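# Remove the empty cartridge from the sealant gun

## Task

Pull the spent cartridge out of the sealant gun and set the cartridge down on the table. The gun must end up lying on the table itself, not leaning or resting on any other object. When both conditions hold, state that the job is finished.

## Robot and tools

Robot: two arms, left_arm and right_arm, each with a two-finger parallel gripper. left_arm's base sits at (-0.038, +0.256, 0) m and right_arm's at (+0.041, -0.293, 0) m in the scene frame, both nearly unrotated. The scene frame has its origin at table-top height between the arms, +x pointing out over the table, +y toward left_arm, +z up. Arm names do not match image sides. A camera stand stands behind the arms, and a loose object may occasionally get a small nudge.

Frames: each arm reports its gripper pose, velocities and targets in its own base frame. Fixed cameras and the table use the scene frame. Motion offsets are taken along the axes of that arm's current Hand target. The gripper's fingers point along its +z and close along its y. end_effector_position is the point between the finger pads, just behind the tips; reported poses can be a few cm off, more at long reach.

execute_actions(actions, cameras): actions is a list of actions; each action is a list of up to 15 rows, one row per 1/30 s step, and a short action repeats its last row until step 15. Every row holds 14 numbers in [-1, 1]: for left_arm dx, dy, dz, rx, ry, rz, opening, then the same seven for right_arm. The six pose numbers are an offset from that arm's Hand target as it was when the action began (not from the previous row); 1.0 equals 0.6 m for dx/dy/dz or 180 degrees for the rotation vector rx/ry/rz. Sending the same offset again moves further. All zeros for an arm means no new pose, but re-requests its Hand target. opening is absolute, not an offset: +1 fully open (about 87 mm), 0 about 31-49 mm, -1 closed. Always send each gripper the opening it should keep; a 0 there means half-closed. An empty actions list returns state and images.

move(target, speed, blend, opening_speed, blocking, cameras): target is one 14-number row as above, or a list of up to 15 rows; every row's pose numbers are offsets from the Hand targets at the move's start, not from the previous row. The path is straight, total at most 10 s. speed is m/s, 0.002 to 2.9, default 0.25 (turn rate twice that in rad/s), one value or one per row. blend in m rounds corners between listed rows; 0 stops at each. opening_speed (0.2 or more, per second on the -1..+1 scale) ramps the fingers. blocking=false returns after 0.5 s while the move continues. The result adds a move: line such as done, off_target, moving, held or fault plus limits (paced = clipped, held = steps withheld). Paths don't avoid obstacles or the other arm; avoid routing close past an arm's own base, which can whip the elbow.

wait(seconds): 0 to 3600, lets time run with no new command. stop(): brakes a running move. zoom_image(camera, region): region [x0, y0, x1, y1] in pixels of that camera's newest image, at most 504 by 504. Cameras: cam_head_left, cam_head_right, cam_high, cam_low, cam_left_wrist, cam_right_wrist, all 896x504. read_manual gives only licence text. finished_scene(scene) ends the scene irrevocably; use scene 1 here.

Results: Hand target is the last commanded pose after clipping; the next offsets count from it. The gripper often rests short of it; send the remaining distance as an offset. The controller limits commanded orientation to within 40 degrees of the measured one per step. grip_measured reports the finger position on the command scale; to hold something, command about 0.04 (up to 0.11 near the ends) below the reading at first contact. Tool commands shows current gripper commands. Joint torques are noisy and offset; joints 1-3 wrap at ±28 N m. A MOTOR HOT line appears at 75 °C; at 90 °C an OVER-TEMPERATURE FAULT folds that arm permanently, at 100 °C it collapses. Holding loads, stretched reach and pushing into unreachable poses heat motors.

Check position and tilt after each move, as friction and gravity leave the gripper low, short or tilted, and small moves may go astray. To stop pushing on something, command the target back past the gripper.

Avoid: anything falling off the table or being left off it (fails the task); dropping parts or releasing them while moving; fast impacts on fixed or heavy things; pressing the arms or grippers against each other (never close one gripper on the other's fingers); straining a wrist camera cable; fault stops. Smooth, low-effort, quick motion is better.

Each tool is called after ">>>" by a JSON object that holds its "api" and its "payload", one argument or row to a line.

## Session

>>> {"api": "execute_actions", "payload": {
  "actions": []
}}

Scene clock: 0.00 s.
left_arm: end_effector_position=(+0.2674, -0.1028, +0.2809) grip_measured=+1.000 end_effector_quat_wxyz=(+0.534, +0.001, +0.826, -0.181) | right_arm: end_effector_position=(+0.2425, -0.0152, +0.2202) grip_measured=+1.000 end_effector_quat_wxyz=(+0.542, +0.053, +0.802, +0.245)
Joint positions: left_arm=[-0.311 0.812 0.994 -0.556 0.017 -0.32 1] | right_arm=[-0.714 0.75 0.723 -0.545 -0.998 -0.005 1]
Joint velocities: within noise
Joint torques (N m): no reading
Heat: left arm: 31 °C; right arm: 30 °C.
Hand target: left_arm +0.2679, -0.1029, +0.2859; +0.539, +0.001, +0.822, -0.183 | right_arm +0.2423, -0.0151, +0.2213; +0.541, +0.054, +0.803, +0.245
Tool commands: left_gripper/opening=+1.0 right_gripper/opening=+1.0
camera_calibration:
cam_left_wrist: T_world_to_cam=[[-0.19218, -0.92041, 0.34045, -0.14427], [-0.9111, 0.03844, -0.41039, 0.3996], [0.36464, -0.38905, -0.84598, 0.24488]] pos_world=[0.24705, -0.05287, 0.42027]
cam_right_wrist: T_world_to_cam=[[0.18727, -0.83221, -0.52188, 0.06938], [-0.97067, -0.07525, -0.22832, 0.29317], [0.15074, 0.54934, -0.82189, 0.28985]] pos_world=[0.22789, -0.07942, 0.34137]

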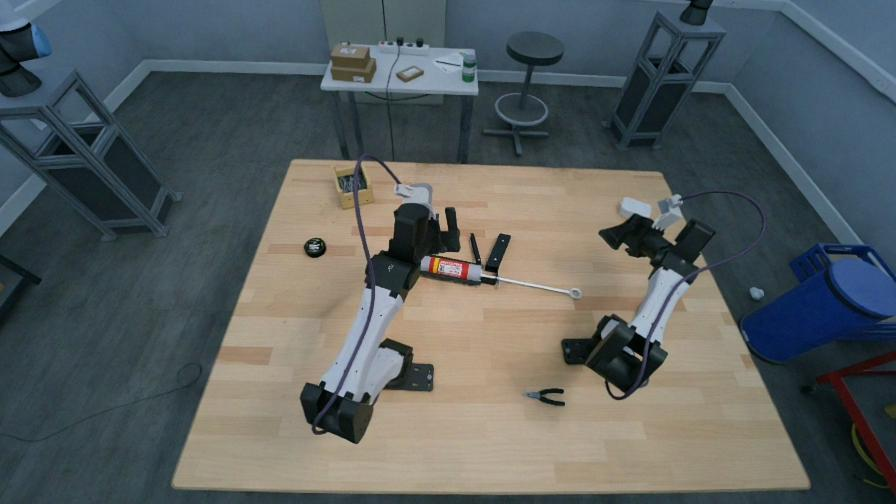

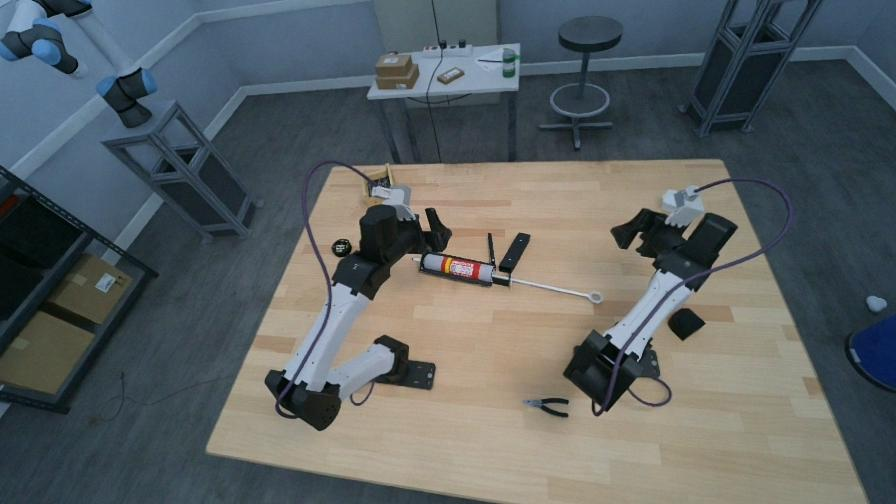

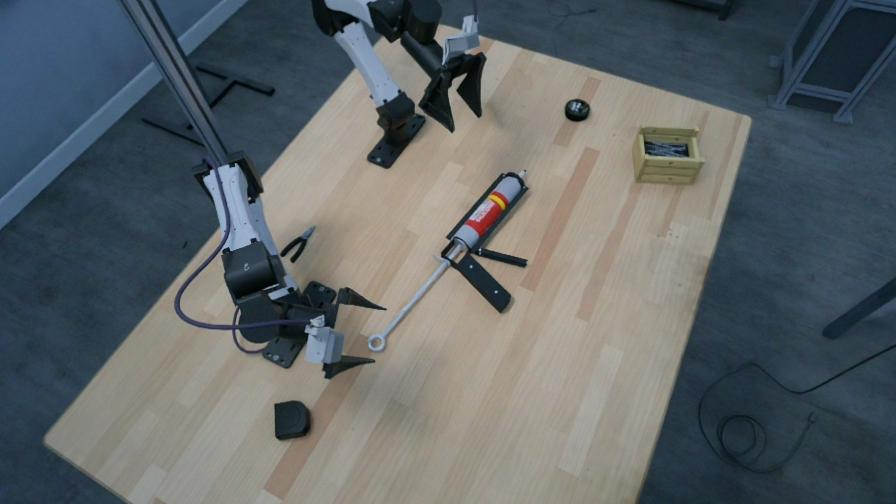

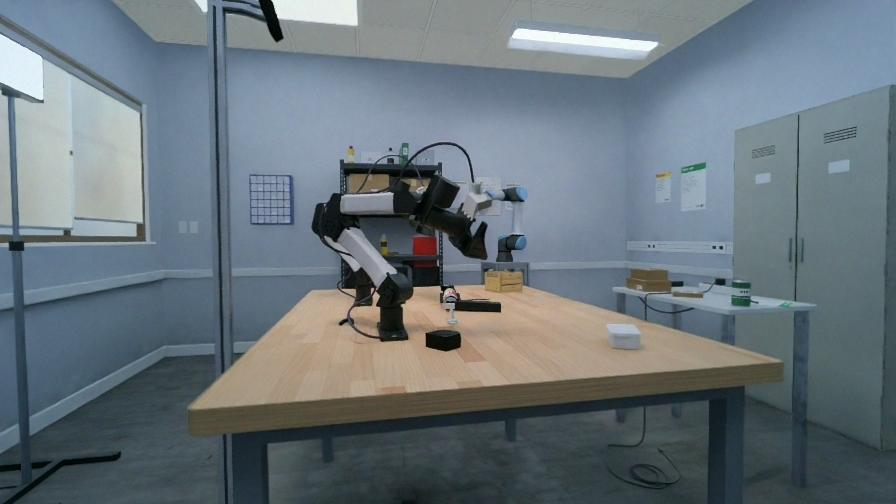

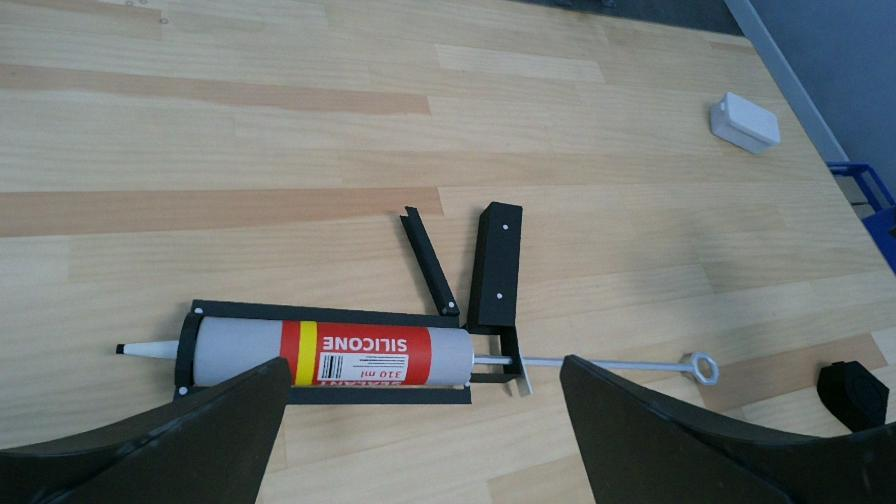

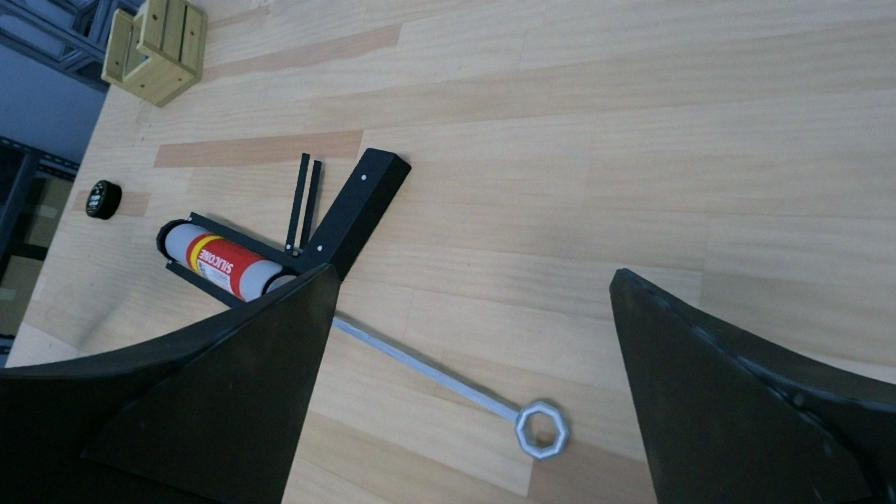

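>>> {"api": "zoom_image", "payload": {
  "camera": "cam_right_wrist",
  "region": [140, 140, 420, 340]
}}

>>> {"api": "zoom_image", "payload": {
  "camera": "cam_high",
  "region": [400, 150, 550, 300]
}}

Scaled by 1.800 from the camera's image (finer frame: 1280x720).

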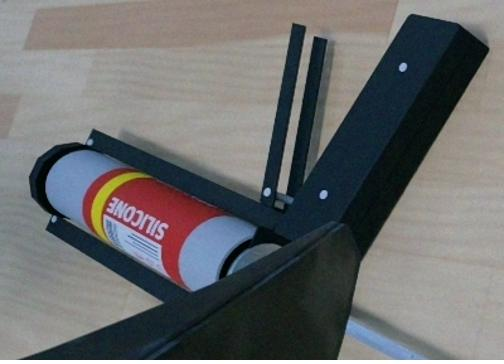

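Scaled by 3.360 from the camera's image (finer frame: 1280x720).

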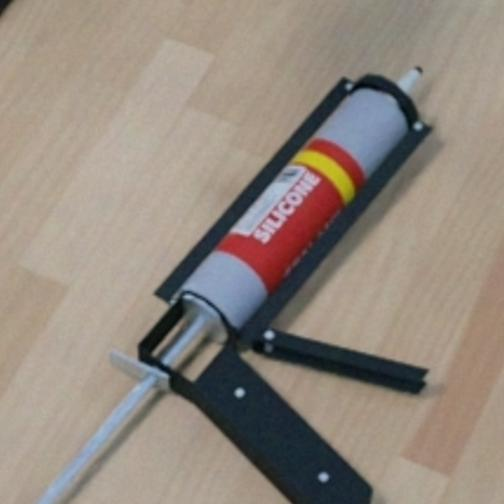

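>>> {"api": "move", "payload": {
  "target": [0.208,0.023,0.195,0.213,0.373,0.4645,0.4,0,0,0,0,0,0,1],
  "cameras": ["cam_left_wrist","cam_high"]
}}

>>> {"api": "zoom_image", "payload": {
  "camera": "cam_high",
  "region": [400, 150, 550, 300]
}}

Scene clock: 36.10 s.
left_arm: end_effector_position=(+0.3175, -0.1474, +0.1278) grip_measured=+0.400 end_effector_quat_wxyz=(-0.001, +0.745, +0.667, -0.003) | right_arm: end_effector_position=(+0.2425, -0.0152, +0.2202) grip_measured=+1.000 end_effector_quat_wxyz=(+0.542, +0.053, +0.802, +0.245)
Joint positions: left_arm=[-0.54 1.938 1.767 -1.403 0.005 1.14 0.7] | right_arm=[-0.714 0.75 0.723 -0.545 -0.998 -0.005 1]
Joint torques (N m): left_arm=[-0.12 -7.79 7.64 0.33 -0.04 0.16] | right_arm=[-0.43 0.18 7.16 1.55 -0.13 -0.13]
Heat: left arm: 35 °C; right arm: 32 °C.
Hand target: left_arm +0.3220, -0.1498, +0.1299; +0.000, +0.749, +0.662, +0.001 | right_arm +0.2423, -0.0151, +0.2213; +0.541, +0.054, +0.803, +0.245
Off the commanded pose: left_arm 0.005 m, 1 deg | right_arm 0.001 m, 0 deg.
move: done
cam_left_wrist: T_world_to_cam=[[-0.99742, 0.06845, 0.02161, 0.31862], [0.06556, 0.74614, 0.66255, 0.04117], [0.02923, 0.66226, -0.7487, 0.32886]] pos_world=[0.30549, -0.27032, 0.21205]
Images, in order (width x height): cam_high 896x504, cam_left_wrist 896x504.

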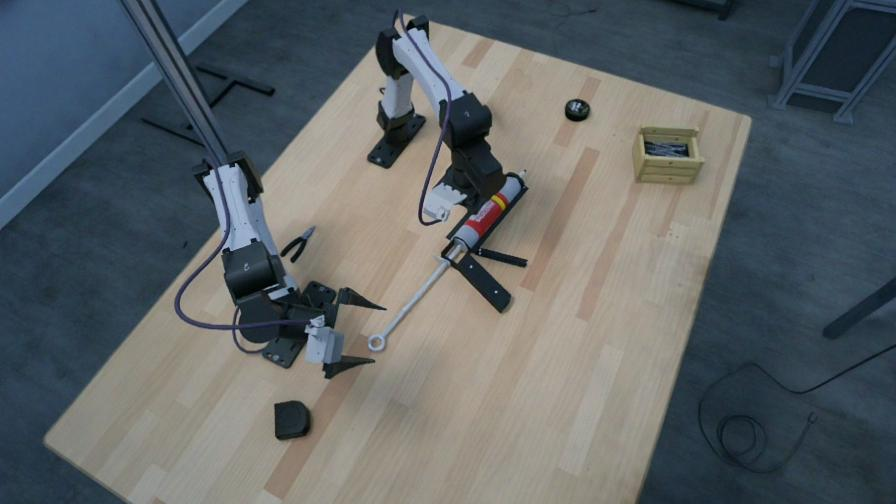

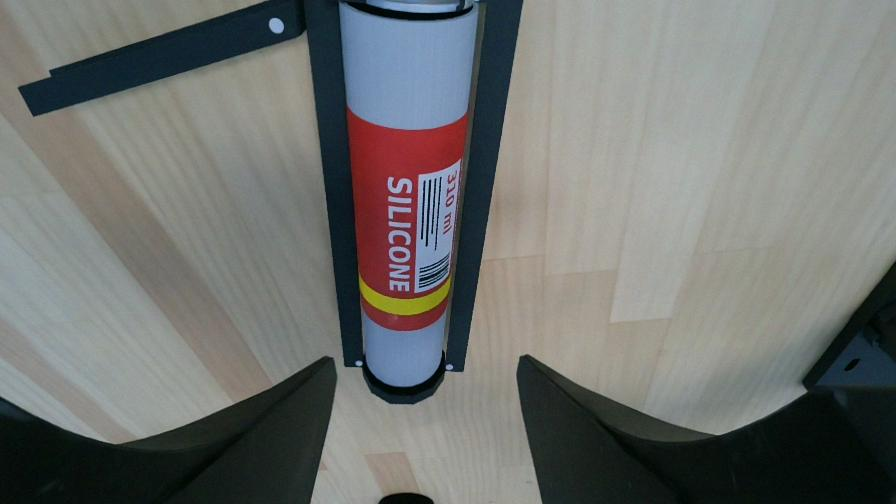

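Scaled by 3.360 from the camera's image (finer frame: 1280x720).

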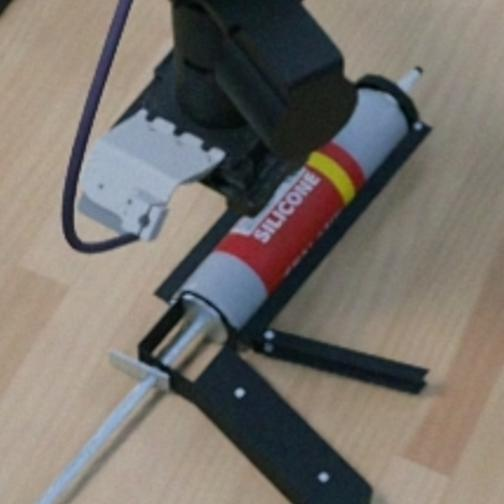

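>>> {"api": "move", "payload": {
  "target": [-0.002,0.0087,0.15,0,0,0.006,0.4,0,0,0,0,0,0,1],
  "cameras": ["cam_left_wrist"]
}}

Scene clock: 51.87 s.
left_arm: end_effector_position=(+0.3285, -0.1519, +0.0483) grip_measured=+0.400 end_effector_quat_wxyz=(+0.007, +0.752, +0.660, +0.004) | right_arm: end_effector_position=(+0.2425, -0.0152, +0.2202) grip_measured=+1.000 end_effector_quat_wxyz=(+0.542, +0.053, +0.802, +0.245)
Joint positions: left_arm=[-0.54 1.988 1.519 -1.087 -0.004 1.161 0.7] | right_arm=[-0.714 0.75 0.723 -0.545 -0.998 -0.005 1]
Joint torques (N m): left_arm=[0.1 -8.24 4.33 0.57 0.07 0.18] | right_arm=[-0.42 0.18 7.19 1.55 -0.13 -0.13]
Heat: left arm: 34 °C; right arm: 33 °C.
Hand target: left_arm +0.3271, -0.1516, +0.0399; +0.000, +0.755, +0.655, +0.001 | right_arm +0.2423, -0.0151, +0.2213; +0.541, +0.054, +0.803, +0.245
Off the commanded pose: left_arm 0.009 m, 1 deg | right_arm 0.001 m, 0 deg.
move: done
cam_left_wrist: T_world_to_cam=[[-0.996, 0.08934, 0.00088, 0.33535], [0.06751, 0.7461, 0.6624, 0.09578], [0.05853, 0.65981, -0.74915, 0.26194]] pos_world=[0.31221, -0.27425, 0.13249]

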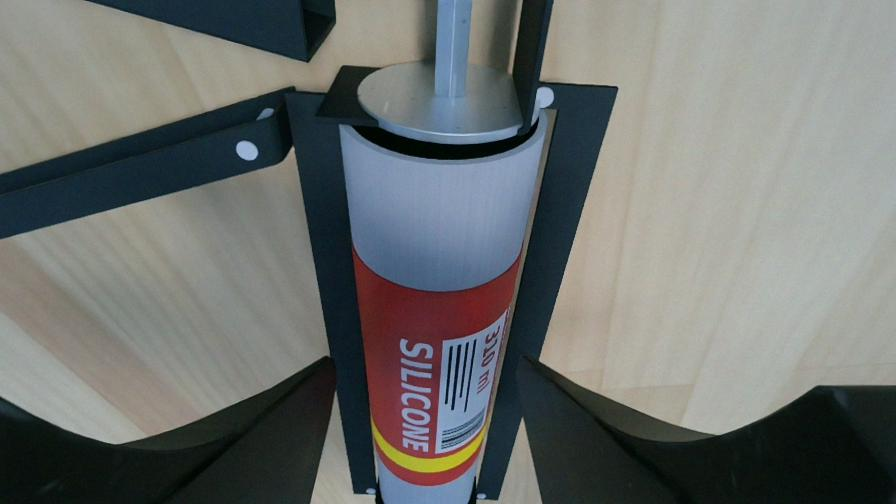

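>>> {"api": "move", "payload": {
  "target": [
    [0,0.002,0.03,0,0,0,0.4,0,0,0,0,0,0,1],
    [0,0.002,0.03,0,0,0,-0.15,0,0,0,0,0,0,1],
    [-0.03,0.002,0.025,0,0,0,-0.15,0,0,0,0,0,0,1],
    [-0.035,0.002,-0.01,0,-0.04,0,-0.15,0,0,0,0,0,0,1]
  ],
  "opening_speed": 1.0,
  "speed": 0.08,
  "cameras": ["cam_left_wrist"]
}}

Scene clock: 64.27 s.
left_arm: end_effector_position=(+0.3208, -0.1599, +0.0305) grip_measured=+0.214 end_effector_quat_wxyz=(+0.006, +0.750, +0.660, -0.033) | right_arm: end_effector_position=(+0.2425, -0.0152, +0.2202) grip_measured=+1.000 end_effector_quat_wxyz=(+0.542, +0.053, +0.802, +0.245)
Joint positions: left_arm=[-0.536 2.017 1.496 -1.06 0.067 1.163 0.607] | right_arm=[-0.714 0.75 0.723 -0.545 -0.998 -0.005 1]
Joint torques (N m): left_arm=[0.12 -13.04 6.83 0.42 0.6 0.19] | right_arm=[-0.43 0.18 7.17 1.55 -0.13 -0.13]
Heat: left arm: 36 °C; right arm: 34 °C.
Hand target: left_arm +0.3254, -0.1724, +0.0459; +0.041, +0.754, +0.654, -0.047 | right_arm +0.2423, -0.0151, +0.2213; +0.541, +0.054, +0.803, +0.245
Off the commanded pose: left_arm 0.020 m, 4 deg | right_arm 0.001 m, 0 deg.
move: off_target (left_arm)
cam_left_wrist: T_world_to_cam=[[-0.99466, 0.08821, 0.05355, 0.32622], [0.10236, 0.77739, 0.62064, 0.10921], [0.01312, 0.62281, -0.78227, 0.26405]] pos_world=[0.30984, -0.27813, 0.12131]

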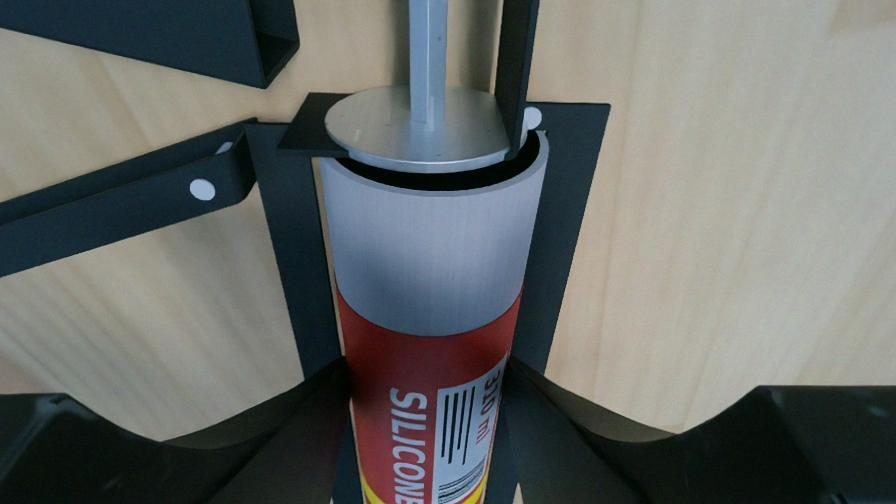

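>>> {"api": "move", "payload": {
  "target": [-0.02,0,0,0,0,0,-0.15,0,0,0,0,0,0,1],
  "speed": 0.06,
  "cameras": ["cam_left_wrist","cam_high"]
}}

>>> {"api": "zoom_image", "payload": {
  "camera": "cam_high",
  "region": [400, 150, 550, 300]
}}

Scene clock: 71.77 s.
left_arm: end_effector_position=(+0.3181, -0.1700, +0.0342) grip_measured=+0.214 end_effector_quat_wxyz=(+0.011, +0.753, +0.656, -0.038) | right_arm: end_effector_position=(+0.2425, -0.0152, +0.2202) grip_measured=+1.000 end_effector_quat_wxyz=(+0.542, +0.053, +0.802, +0.245)
Joint positions: left_arm=[-0.557 2.017 1.514 -1.07 0.08 1.151 0.607] | right_arm=[-0.714 0.75 0.723 -0.545 -0.998 -0.005 1]
Joint torques (N m): left_arm=[-0.57 -11.67 7.8 0.43 0.47 0.04] | right_arm=[-0.43 0.18 7.17 1.55 -0.13 -0.13]
Heat: left arm: 40 °C; right arm: 34 °C.
Hand target: left_arm +0.3237, -0.1843, +0.0474; +0.041, +0.754, +0.654, -0.047 | right_arm +0.2423, -0.0151, +0.2213; +0.541, +0.054, +0.803, +0.245
Off the commanded pose: left_arm 0.020 m, 4 deg | right_arm 0.001 m, 0 deg.
move: off_target (left_arm)
cam_left_wrist: T_world_to_cam=[[-0.9937, 0.09843, 0.05352, 0.32567], [0.11057, 0.78467, 0.60997, 0.11395], [0.01804, 0.61204, -0.79062, 0.27019]] pos_world=[0.30615, -0.28684, 0.12668]
Images, in order (width x height): cam_high 896x504, cam_left_wrist 896x504.

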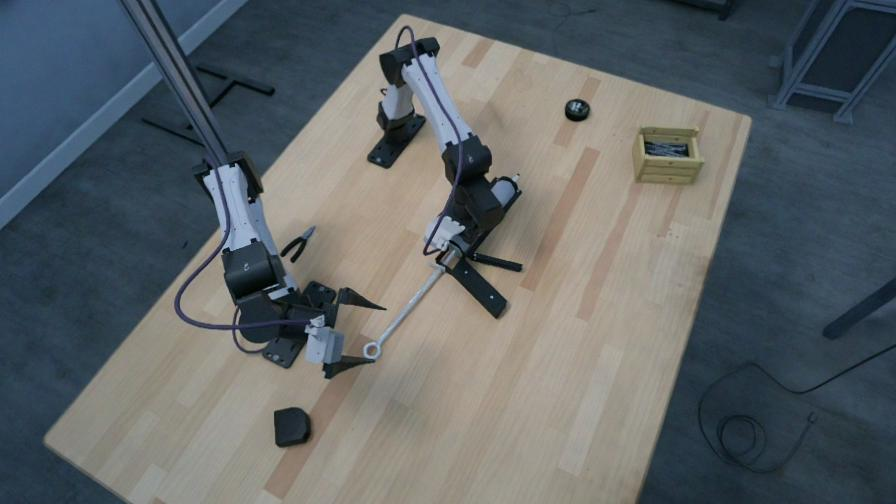

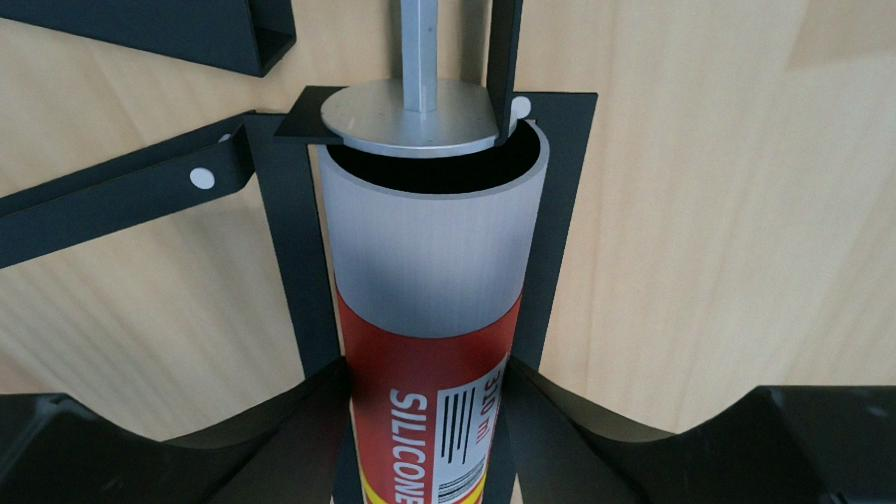

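Scaled by 3.360 from the camera's image (finer frame: 1280x720).

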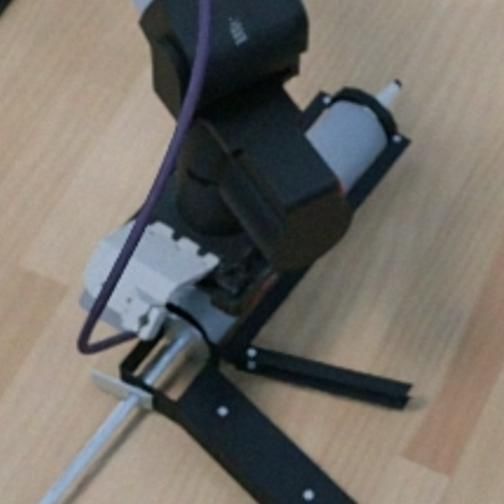

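>>> {"api": "move", "payload": {
  "target": [0,0,-0.03,0,-0.035,0,-0.15,0,0,0,0,0,0,1],
  "speed": 0.06,
  "cameras": ["cam_left_wrist","cam_low"]
}}

>>> {"api": "zoom_image", "payload": {
  "camera": "cam_low",
  "region": [420, 270, 520, 340]
}}

Scene clock: 81.50 s.
left_arm: end_effector_position=(+0.3165, -0.1702, +0.0455) grip_measured=+0.214 end_effector_quat_wxyz=(+0.038, +0.747, +0.659, -0.082) | right_arm: end_effector_position=(+0.2425, -0.0152, +0.2202) grip_measured=+1.000 end_effector_quat_wxyz=(+0.542, +0.053, +0.802, +0.245)
Joint positions: left_arm=[-0.511 1.98 1.514 -1.088 0.18 1.182 0.607] | right_arm=[-0.714 0.75 0.723 -0.545 -0.998 -0.005 1]
Joint torques (N m): left_arm=[0.17 -13.16 7.49 0.5 0.57 0.19] | right_arm=[-0.43 0.18 7.17 1.55 -0.13 -0.13]
Heat: left arm: 43 °C; right arm: 34 °C.
Hand target: left_arm +0.3240, -0.1821, +0.0652; +0.077, +0.750, +0.651, -0.088 | right_arm +0.2423, -0.0151, +0.2213; +0.541, +0.054, +0.803, +0.245
Off the commanded pose: left_arm 0.024 m, 5 deg | right_arm 0.001 m, 0 deg.
move: off_target (left_arm)
cam_left_wrist: T_world_to_cam=[[-0.99303, 0.09082, 0.07515, 0.32098], [0.11687, 0.84199, 0.52668, 0.11903], [-0.01544, 0.53179, -0.84673, 0.2787]] pos_world=[0.30914, -0.27759, 0.14917]
Images, in order (width x height): cam_low 896x504, cam_left_wrist 896x504.

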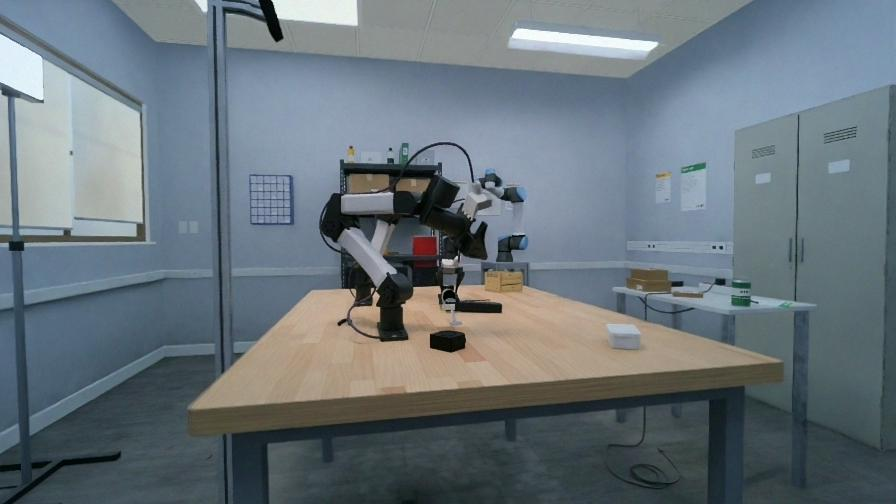

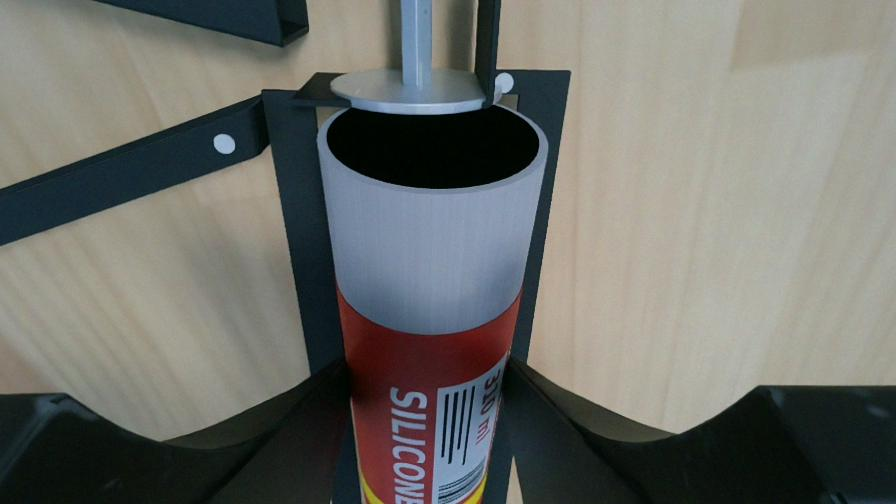

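Scaled by 5.040 from the camera's image (finer frame: 1280x720).

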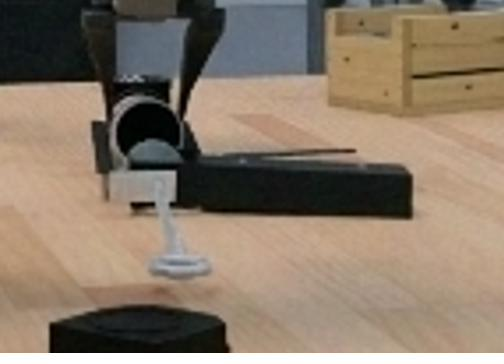

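>>> {"api": "move", "payload": {
  "target": [0.008,0,-0.036,0,-0.045,0,-0.15,0,0,0,0,0,0,1],
  "speed": 0.06,
  "cameras": ["cam_left_wrist","cam_low","cam_high"]
}}

>>> {"api": "zoom_image", "payload": {
  "camera": "cam_low",
  "region": [420, 270, 520, 340]
}}

Scene clock: 88.67 s.
left_arm: end_effector_position=(+0.3195, -0.1671, +0.0672) grip_measured=+0.214 end_effector_quat_wxyz=(+0.093, +0.738, +0.653, -0.142) | right_arm: end_effector_position=(+0.2425, -0.0152, +0.2202) grip_measured=+1.000 end_effector_quat_wxyz=(+0.542, +0.053, +0.802, +0.245)
Joint positions: left_arm=[-0.424 1.919 1.514 -1.111 0.337 1.259 0.607] | right_arm=[-0.714 0.75 0.723 -0.545 -0.998 -0.005 1]
Joint torques (N m): left_arm=[0.51 -12.46 6.98 0.5 0.49 0.24] | right_arm=[-0.43 0.18 7.17 1.55 -0.13 -0.13]
Heat: left arm: 43 °C; right arm: 34 °C.
Hand target: left_arm +0.3253, -0.1724, +0.0851; +0.123, +0.742, +0.644, -0.141 | right_arm +0.2423, -0.0151, +0.2213; +0.541, +0.054, +0.803, +0.245
Off the commanded pose: left_arm 0.020 m, 4 deg | right_arm 0.001 m, 0 deg.
move: off_target (left_arm)
cam_left_wrist: T_world_to_cam=[[-0.99222, 0.09694, 0.07814, 0.32259], [0.11954, 0.91723, 0.37999, 0.12625], [-0.03483, 0.38638, -0.92168, 0.28236]] pos_world=[0.31483, -0.25617, 0.18707]
Images, in order (width x height): cam_high 896x504, cam_low 896x504, cam_left_wrist 896x504.

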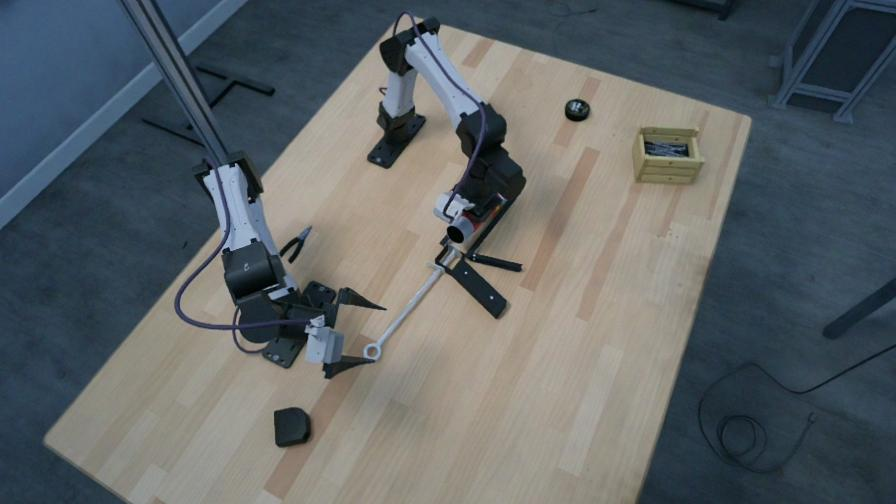

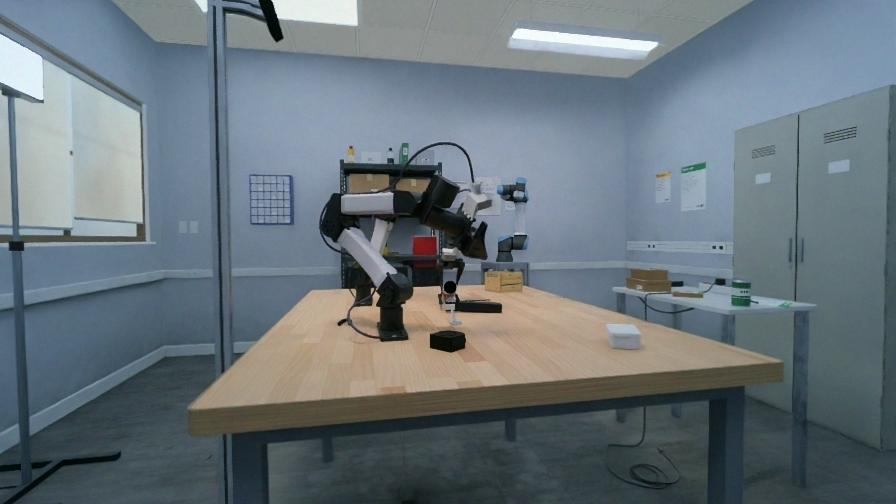

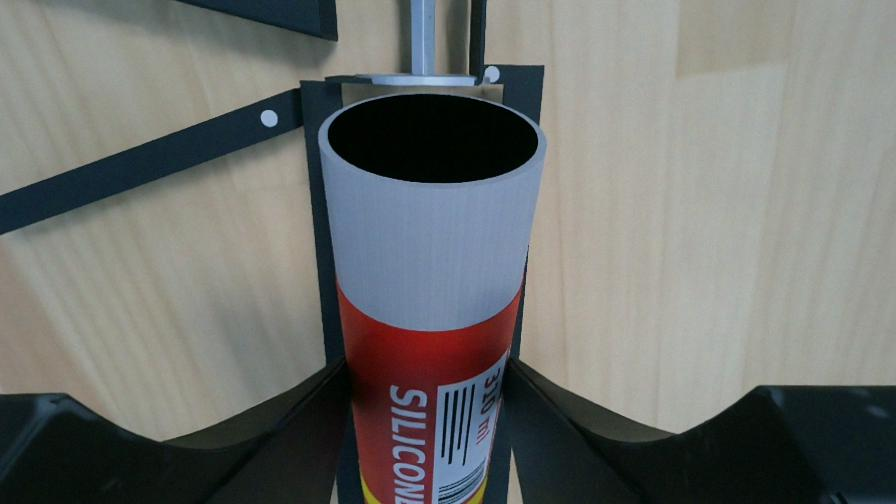

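Scaled by 5.040 from the camera's image (finer frame: 1280x720).

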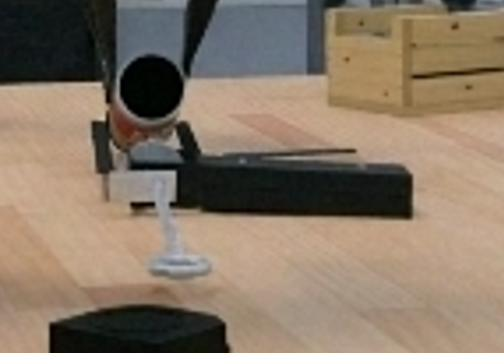

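>>> {"api": "move", "payload": {
  "target": [
    [0,0,-0.025,0,-0.01,0,-0.15,0,0,0,0,0,0,1],
    [-0.14,0,-0.035,0,-0.01,0,-0.15,0,0,0,0,0,0,1]
  ],
  "speed": 0.07,
  "cameras": ["cam_left_wrist","cam_low","cam_high"]
}}

>>> {"api": "zoom_image", "payload": {
  "camera": "cam_high",
  "region": [400, 150, 550, 300]
}}

Scene clock: 101.40 s.
left_arm: end_effector_position=(+0.3108, -0.2394, +0.1325) grip_measured=+0.214 end_effector_quat_wxyz=(+0.130, +0.741, +0.640, -0.156) | right_arm: end_effector_position=(+0.2425, -0.0152, +0.2202) grip_measured=+1.000 end_effector_quat_wxyz=(+0.542, +0.053, +0.802, +0.245)
Joint positions: left_arm=[-0.582 1.939 1.791 -1.248 0.373 1.101 0.607] | right_arm=[-0.714 0.75 0.723 -0.545 -0.998 -0.005 1]
Joint torques (N m): left_arm=[-0.01 -8.16 8.12 0.72 0.19 0.04] | right_arm=[-0.43 0.18 7.16 1.55 -0.13 -0.12]
Heat: left arm: 43 °C; right arm: 35 °C.
Hand target: left_arm +0.3154, -0.2421, +0.1355; +0.133, +0.740, +0.642, -0.152 | right_arm +0.2423, -0.0151, +0.2213; +0.541, +0.054, +0.803, +0.245
Off the commanded pose: left_arm 0.006 m, 1 deg | right_arm 0.001 m, 0 deg.
move: done
cam_left_wrist: T_world_to_cam=[[-0.99257, 0.11524, 0.03895, 0.3255], [0.12164, 0.94195, 0.31293, 0.18291], [-0.00063, 0.31535, -0.94898, 0.34629]] pos_world=[0.30105, -0.31901, 0.25871]
Images, in order (width x height): cam_high 896x504, cam_low 896x504, cam_left_wrist 896x504.

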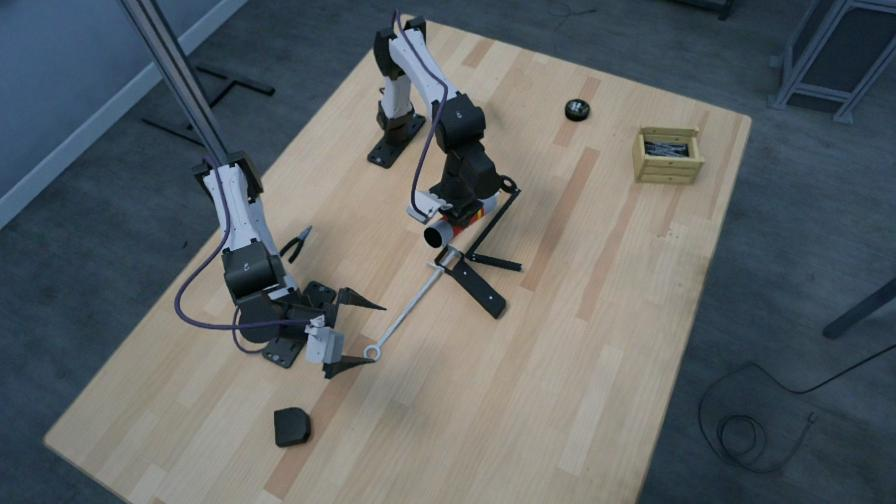

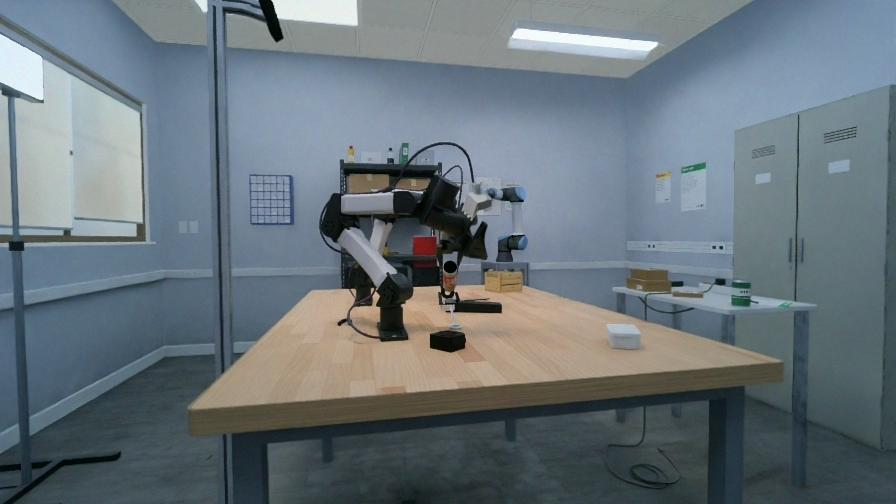

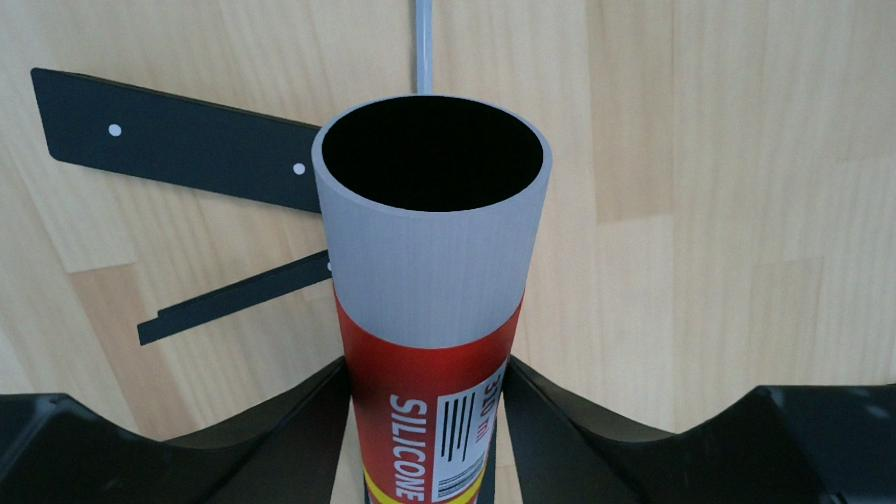

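Scaled by 3.360 from the camera's image (finer frame: 1280x720).

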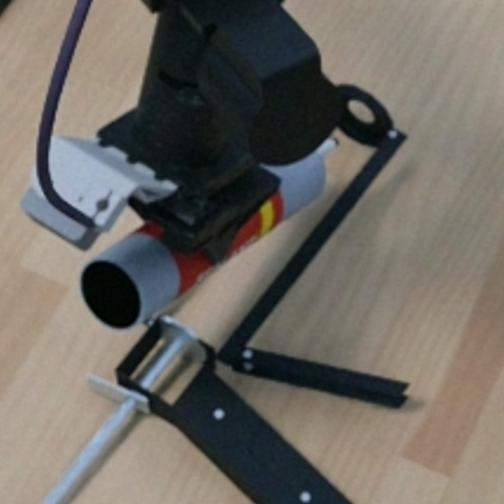

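>>> {"api": "move", "payload": {
  "target": [
    [0,0,0,0,0,0,0,0,0,0,0,0,0,1],
    [0.060,-0.2095,-0.135,0,0.13,0,-0.15,0,0,0,0,0,0,1],
    [0.159,-0.2095,0.0945,0,0.13,0,-0.15,0,0,0,0,0,0,1]
  ],
  "speed": 0.15,
  "blend": 0,
  "cameras": []
}}

Scene clock: 129.87 s.
left_arm: end_effector_position=(+0.2006, -0.1618, +0.0500) grip_measured=+0.214 end_effector_quat_wxyz=(+0.006, +0.756, +0.654, -0.003) | right_arm: end_effector_position=(+0.2425, -0.0152, +0.2202) grip_measured=+1.000 end_effector_quat_wxyz=(+0.542, +0.053, +0.802, +0.245)
Joint positions: left_arm=[-0.802 1.64 1.09 -1.01 0.007 0.914 0.607] | right_arm=[-0.714 0.75 0.723 -0.545 -0.998 -0.005 1]
Joint torques (N m): left_arm=[0.01 -5.31 4.51 0.54 -0.06 0.05] | right_arm=[-0.42 0.18 7.19 1.55 -0.13 -0.13]
Heat: left arm: 42 °C; right arm: 35 °C.
Hand target: left_arm +0.2002, -0.1599, +0.0456; +0.000, +0.755, +0.655, +0.001 | right_arm +0.2423, -0.0151, +0.2213; +0.541, +0.054, +0.803, +0.245
Off the commanded pose: left_arm 0.005 m, 1 deg | right_arm 0.001 m, 0 deg.
move: done

>>> {"api": "wait", "payload": {
  "seconds": 0,
  "cameras": ["cam_low","cam_high","cam_left_wrist"]
}}

>>> {"api": "zoom_image", "payload": {
  "camera": "cam_low",
  "region": [390, 260, 520, 340]
}}

>>> {"api": "zoom_image", "payload": {
  "camera": "cam_high",
  "region": [370, 130, 540, 300]
}}

Scene clock: 136.60 s.
left_arm: end_effector_position=(+0.2007, -0.1619, +0.0500) grip_measured=+0.214 end_effector_quat_wxyz=(+0.006, +0.756, +0.654, -0.003) | right_arm: end_effector_position=(+0.2425, -0.0152, +0.2202) grip_measured=+1.000 end_effector_quat_wxyz=(+0.542, +0.053, +0.802, +0.245)
Joint positions: left_arm=[-0.802 1.64 1.09 -1.01 0.007 0.914 0.607] | right_arm=[-0.714 0.75 0.723 -0.545 -0.998 -0.005 1]
Joint torques (N m): left_arm=[-0.01 -5.33 4.52 0.54 -0.06 0.05] | right_arm=[-0.43 0.18 7.17 1.55 -0.13 -0.13]
Heat: left arm: 41 °C; right arm: 35 °C.
Hand target: left_arm +0.2002, -0.1599, +0.0456; +0.000, +0.755, +0.655, +0.001 | right_arm +0.2423, -0.0151, +0.2213; +0.541, +0.054, +0.803, +0.245
Tool commands: left_gripper/opening=-0.15 right_gripper/opening=+1.0
Off the commanded pose: left_arm 0.005 m, 1 deg | right_arm 0.001 m, 0 deg.
cam_left_wrist: T_world_to_cam=[[-0.99454, 0.1036, 0.01254, 0.2104], [0.08643, 0.75045, 0.65525, 0.10809], [0.05848, 0.65276, -0.75531, 0.27646]] pos_world=[0.18374, -0.28338, 0.13535]
Images, in order (width x height): cam_high 896x504, cam_low 896x504, cam_left_wrist 896x504.

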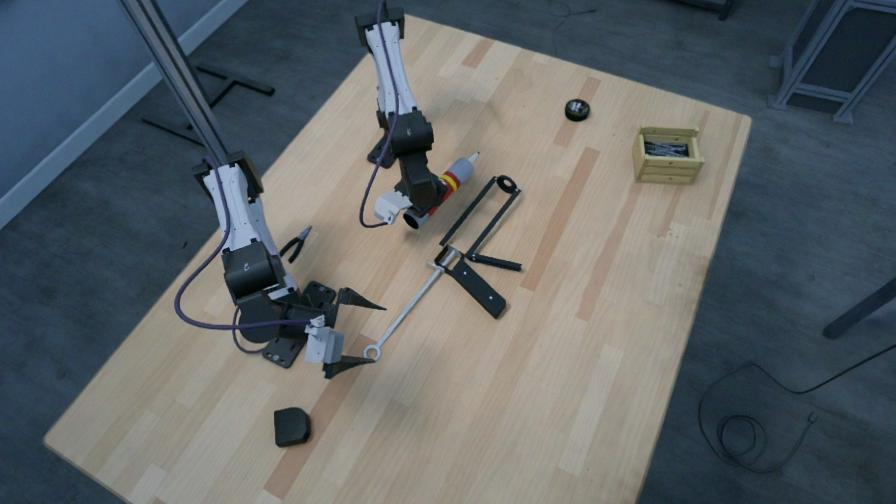

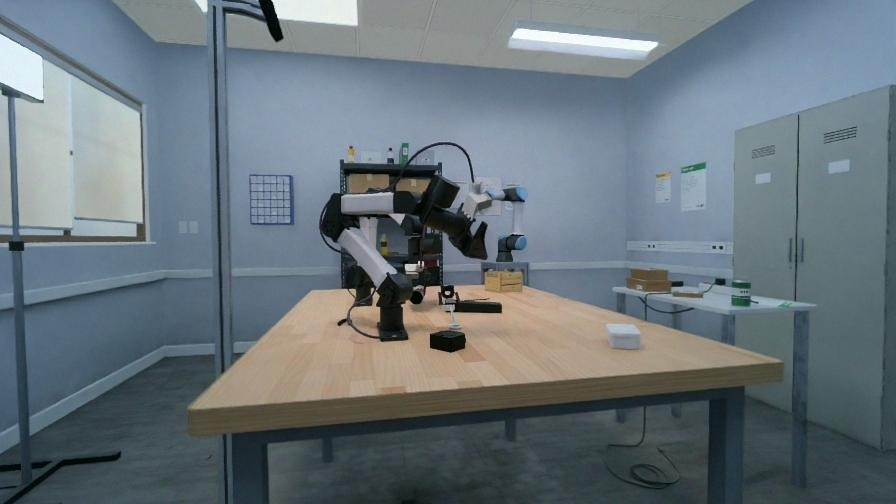

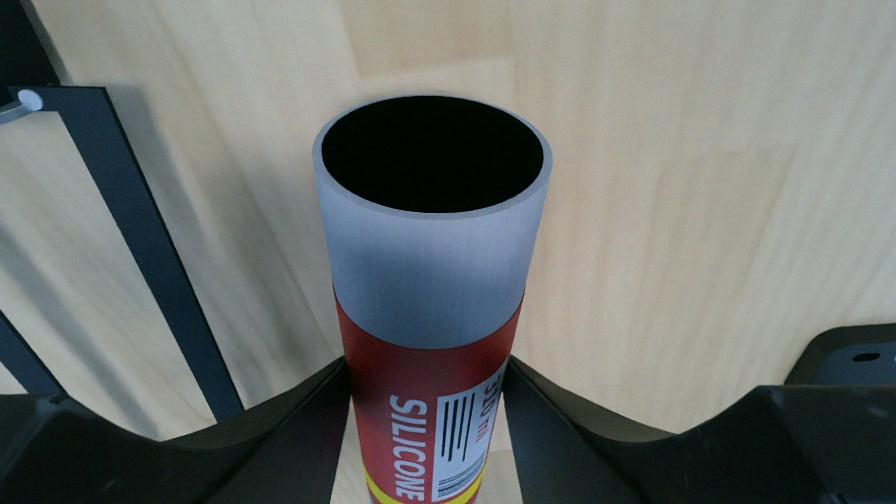

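Scaled by 3.877 from the camera's image (finer frame: 1280x720).

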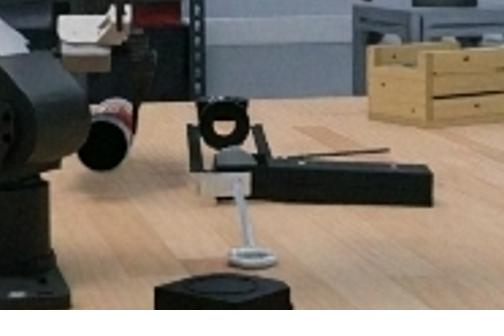

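Scaled by 2.965 from the camera's image (finer frame: 1280x720).

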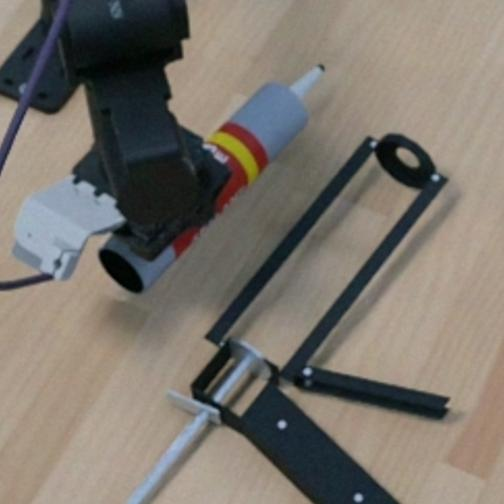

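>>> {"api": "move", "payload": {
  "target": [0,0,0.04,0,0,0,-0.15,0,0,0,0,0,0,1],
  "speed": 0.05,
  "cameras": ["cam_low","cam_high"]
}}

>>> {"api": "zoom_image", "payload": {
  "camera": "cam_low",
  "region": [400, 270, 470, 320]
}}

>>> {"api": "zoom_image", "payload": {
  "camera": "cam_high",
  "region": [390, 130, 500, 240]
}}

Scene clock: 149.23 s.
left_arm: end_effector_position=(+0.1983, -0.1592, +0.0297) grip_measured=+0.214 end_effector_quat_wxyz=(-0.001, +0.756, +0.654, -0.003) | right_arm: end_effector_position=(+0.2425, -0.0152, +0.2202) grip_measured=+1.000 end_effector_quat_wxyz=(+0.542, +0.053, +0.802, +0.245)
Joint positions: left_arm=[-0.802 1.668 1.034 -0.939 0.006 0.913 0.607] | right_arm=[-0.714 0.75 0.723 -0.545 -0.998 -0.005 1]
Joint torques (N m): left_arm=[0.05 -4.9 3.86 0.83 -0.06 0.08] | right_arm=[-0.43 0.2 7.17 1.55 -0.13 -0.13]
Heat: left arm: 40 °C; right arm: 36 °C.
Hand target: left_arm +0.2003, -0.1600, +0.0216; +0.000, +0.755, +0.655, +0.001 | right_arm +0.2423, -0.0151, +0.2213; +0.541, +0.054, +0.803, +0.245
Off the commanded pose: left_arm 0.008 m, 0 deg | right_arm 0.001 m, 0 deg.
move: done
Images, in order (width x height): cam_high 896x504, cam_low 896x504.

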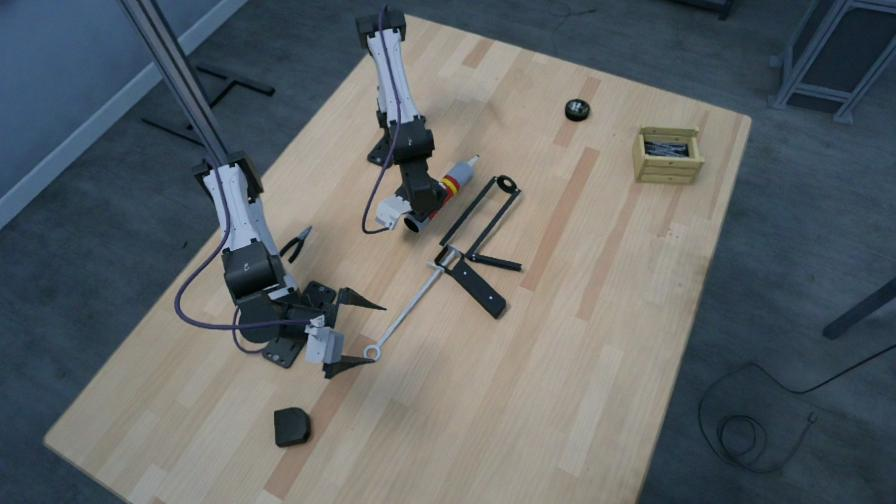

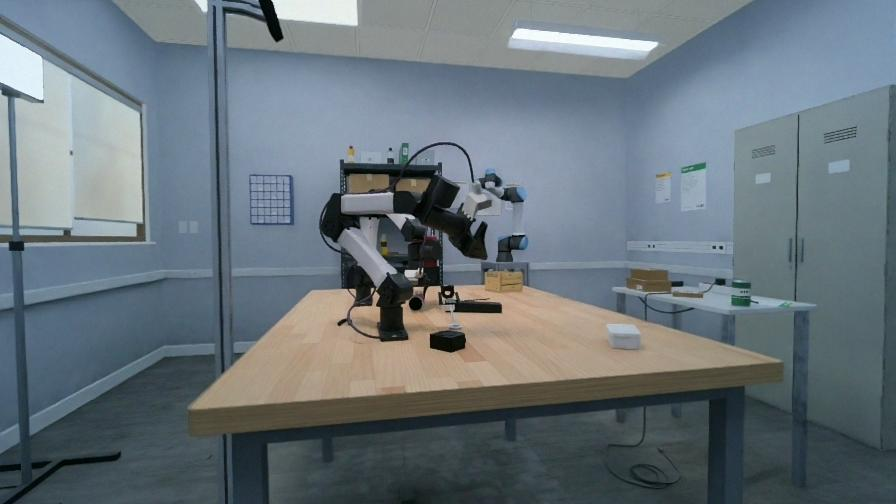

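Scaled by 7.200 from the camera's image (finer frame: 1280x720).

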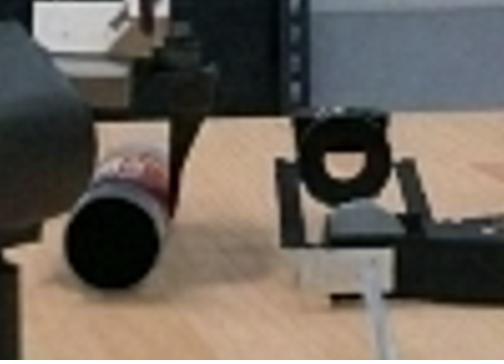

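Scaled by 4.582 from the camera's image (finer frame: 1280x720).

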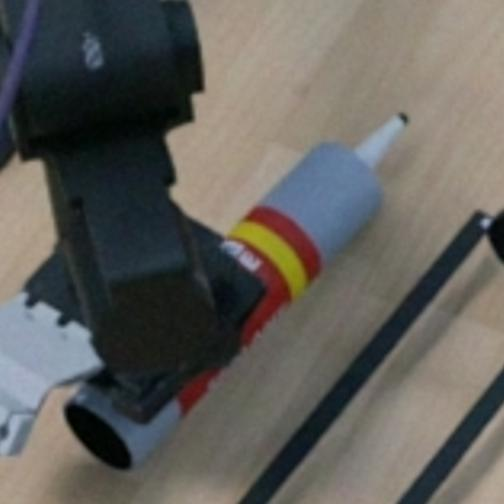

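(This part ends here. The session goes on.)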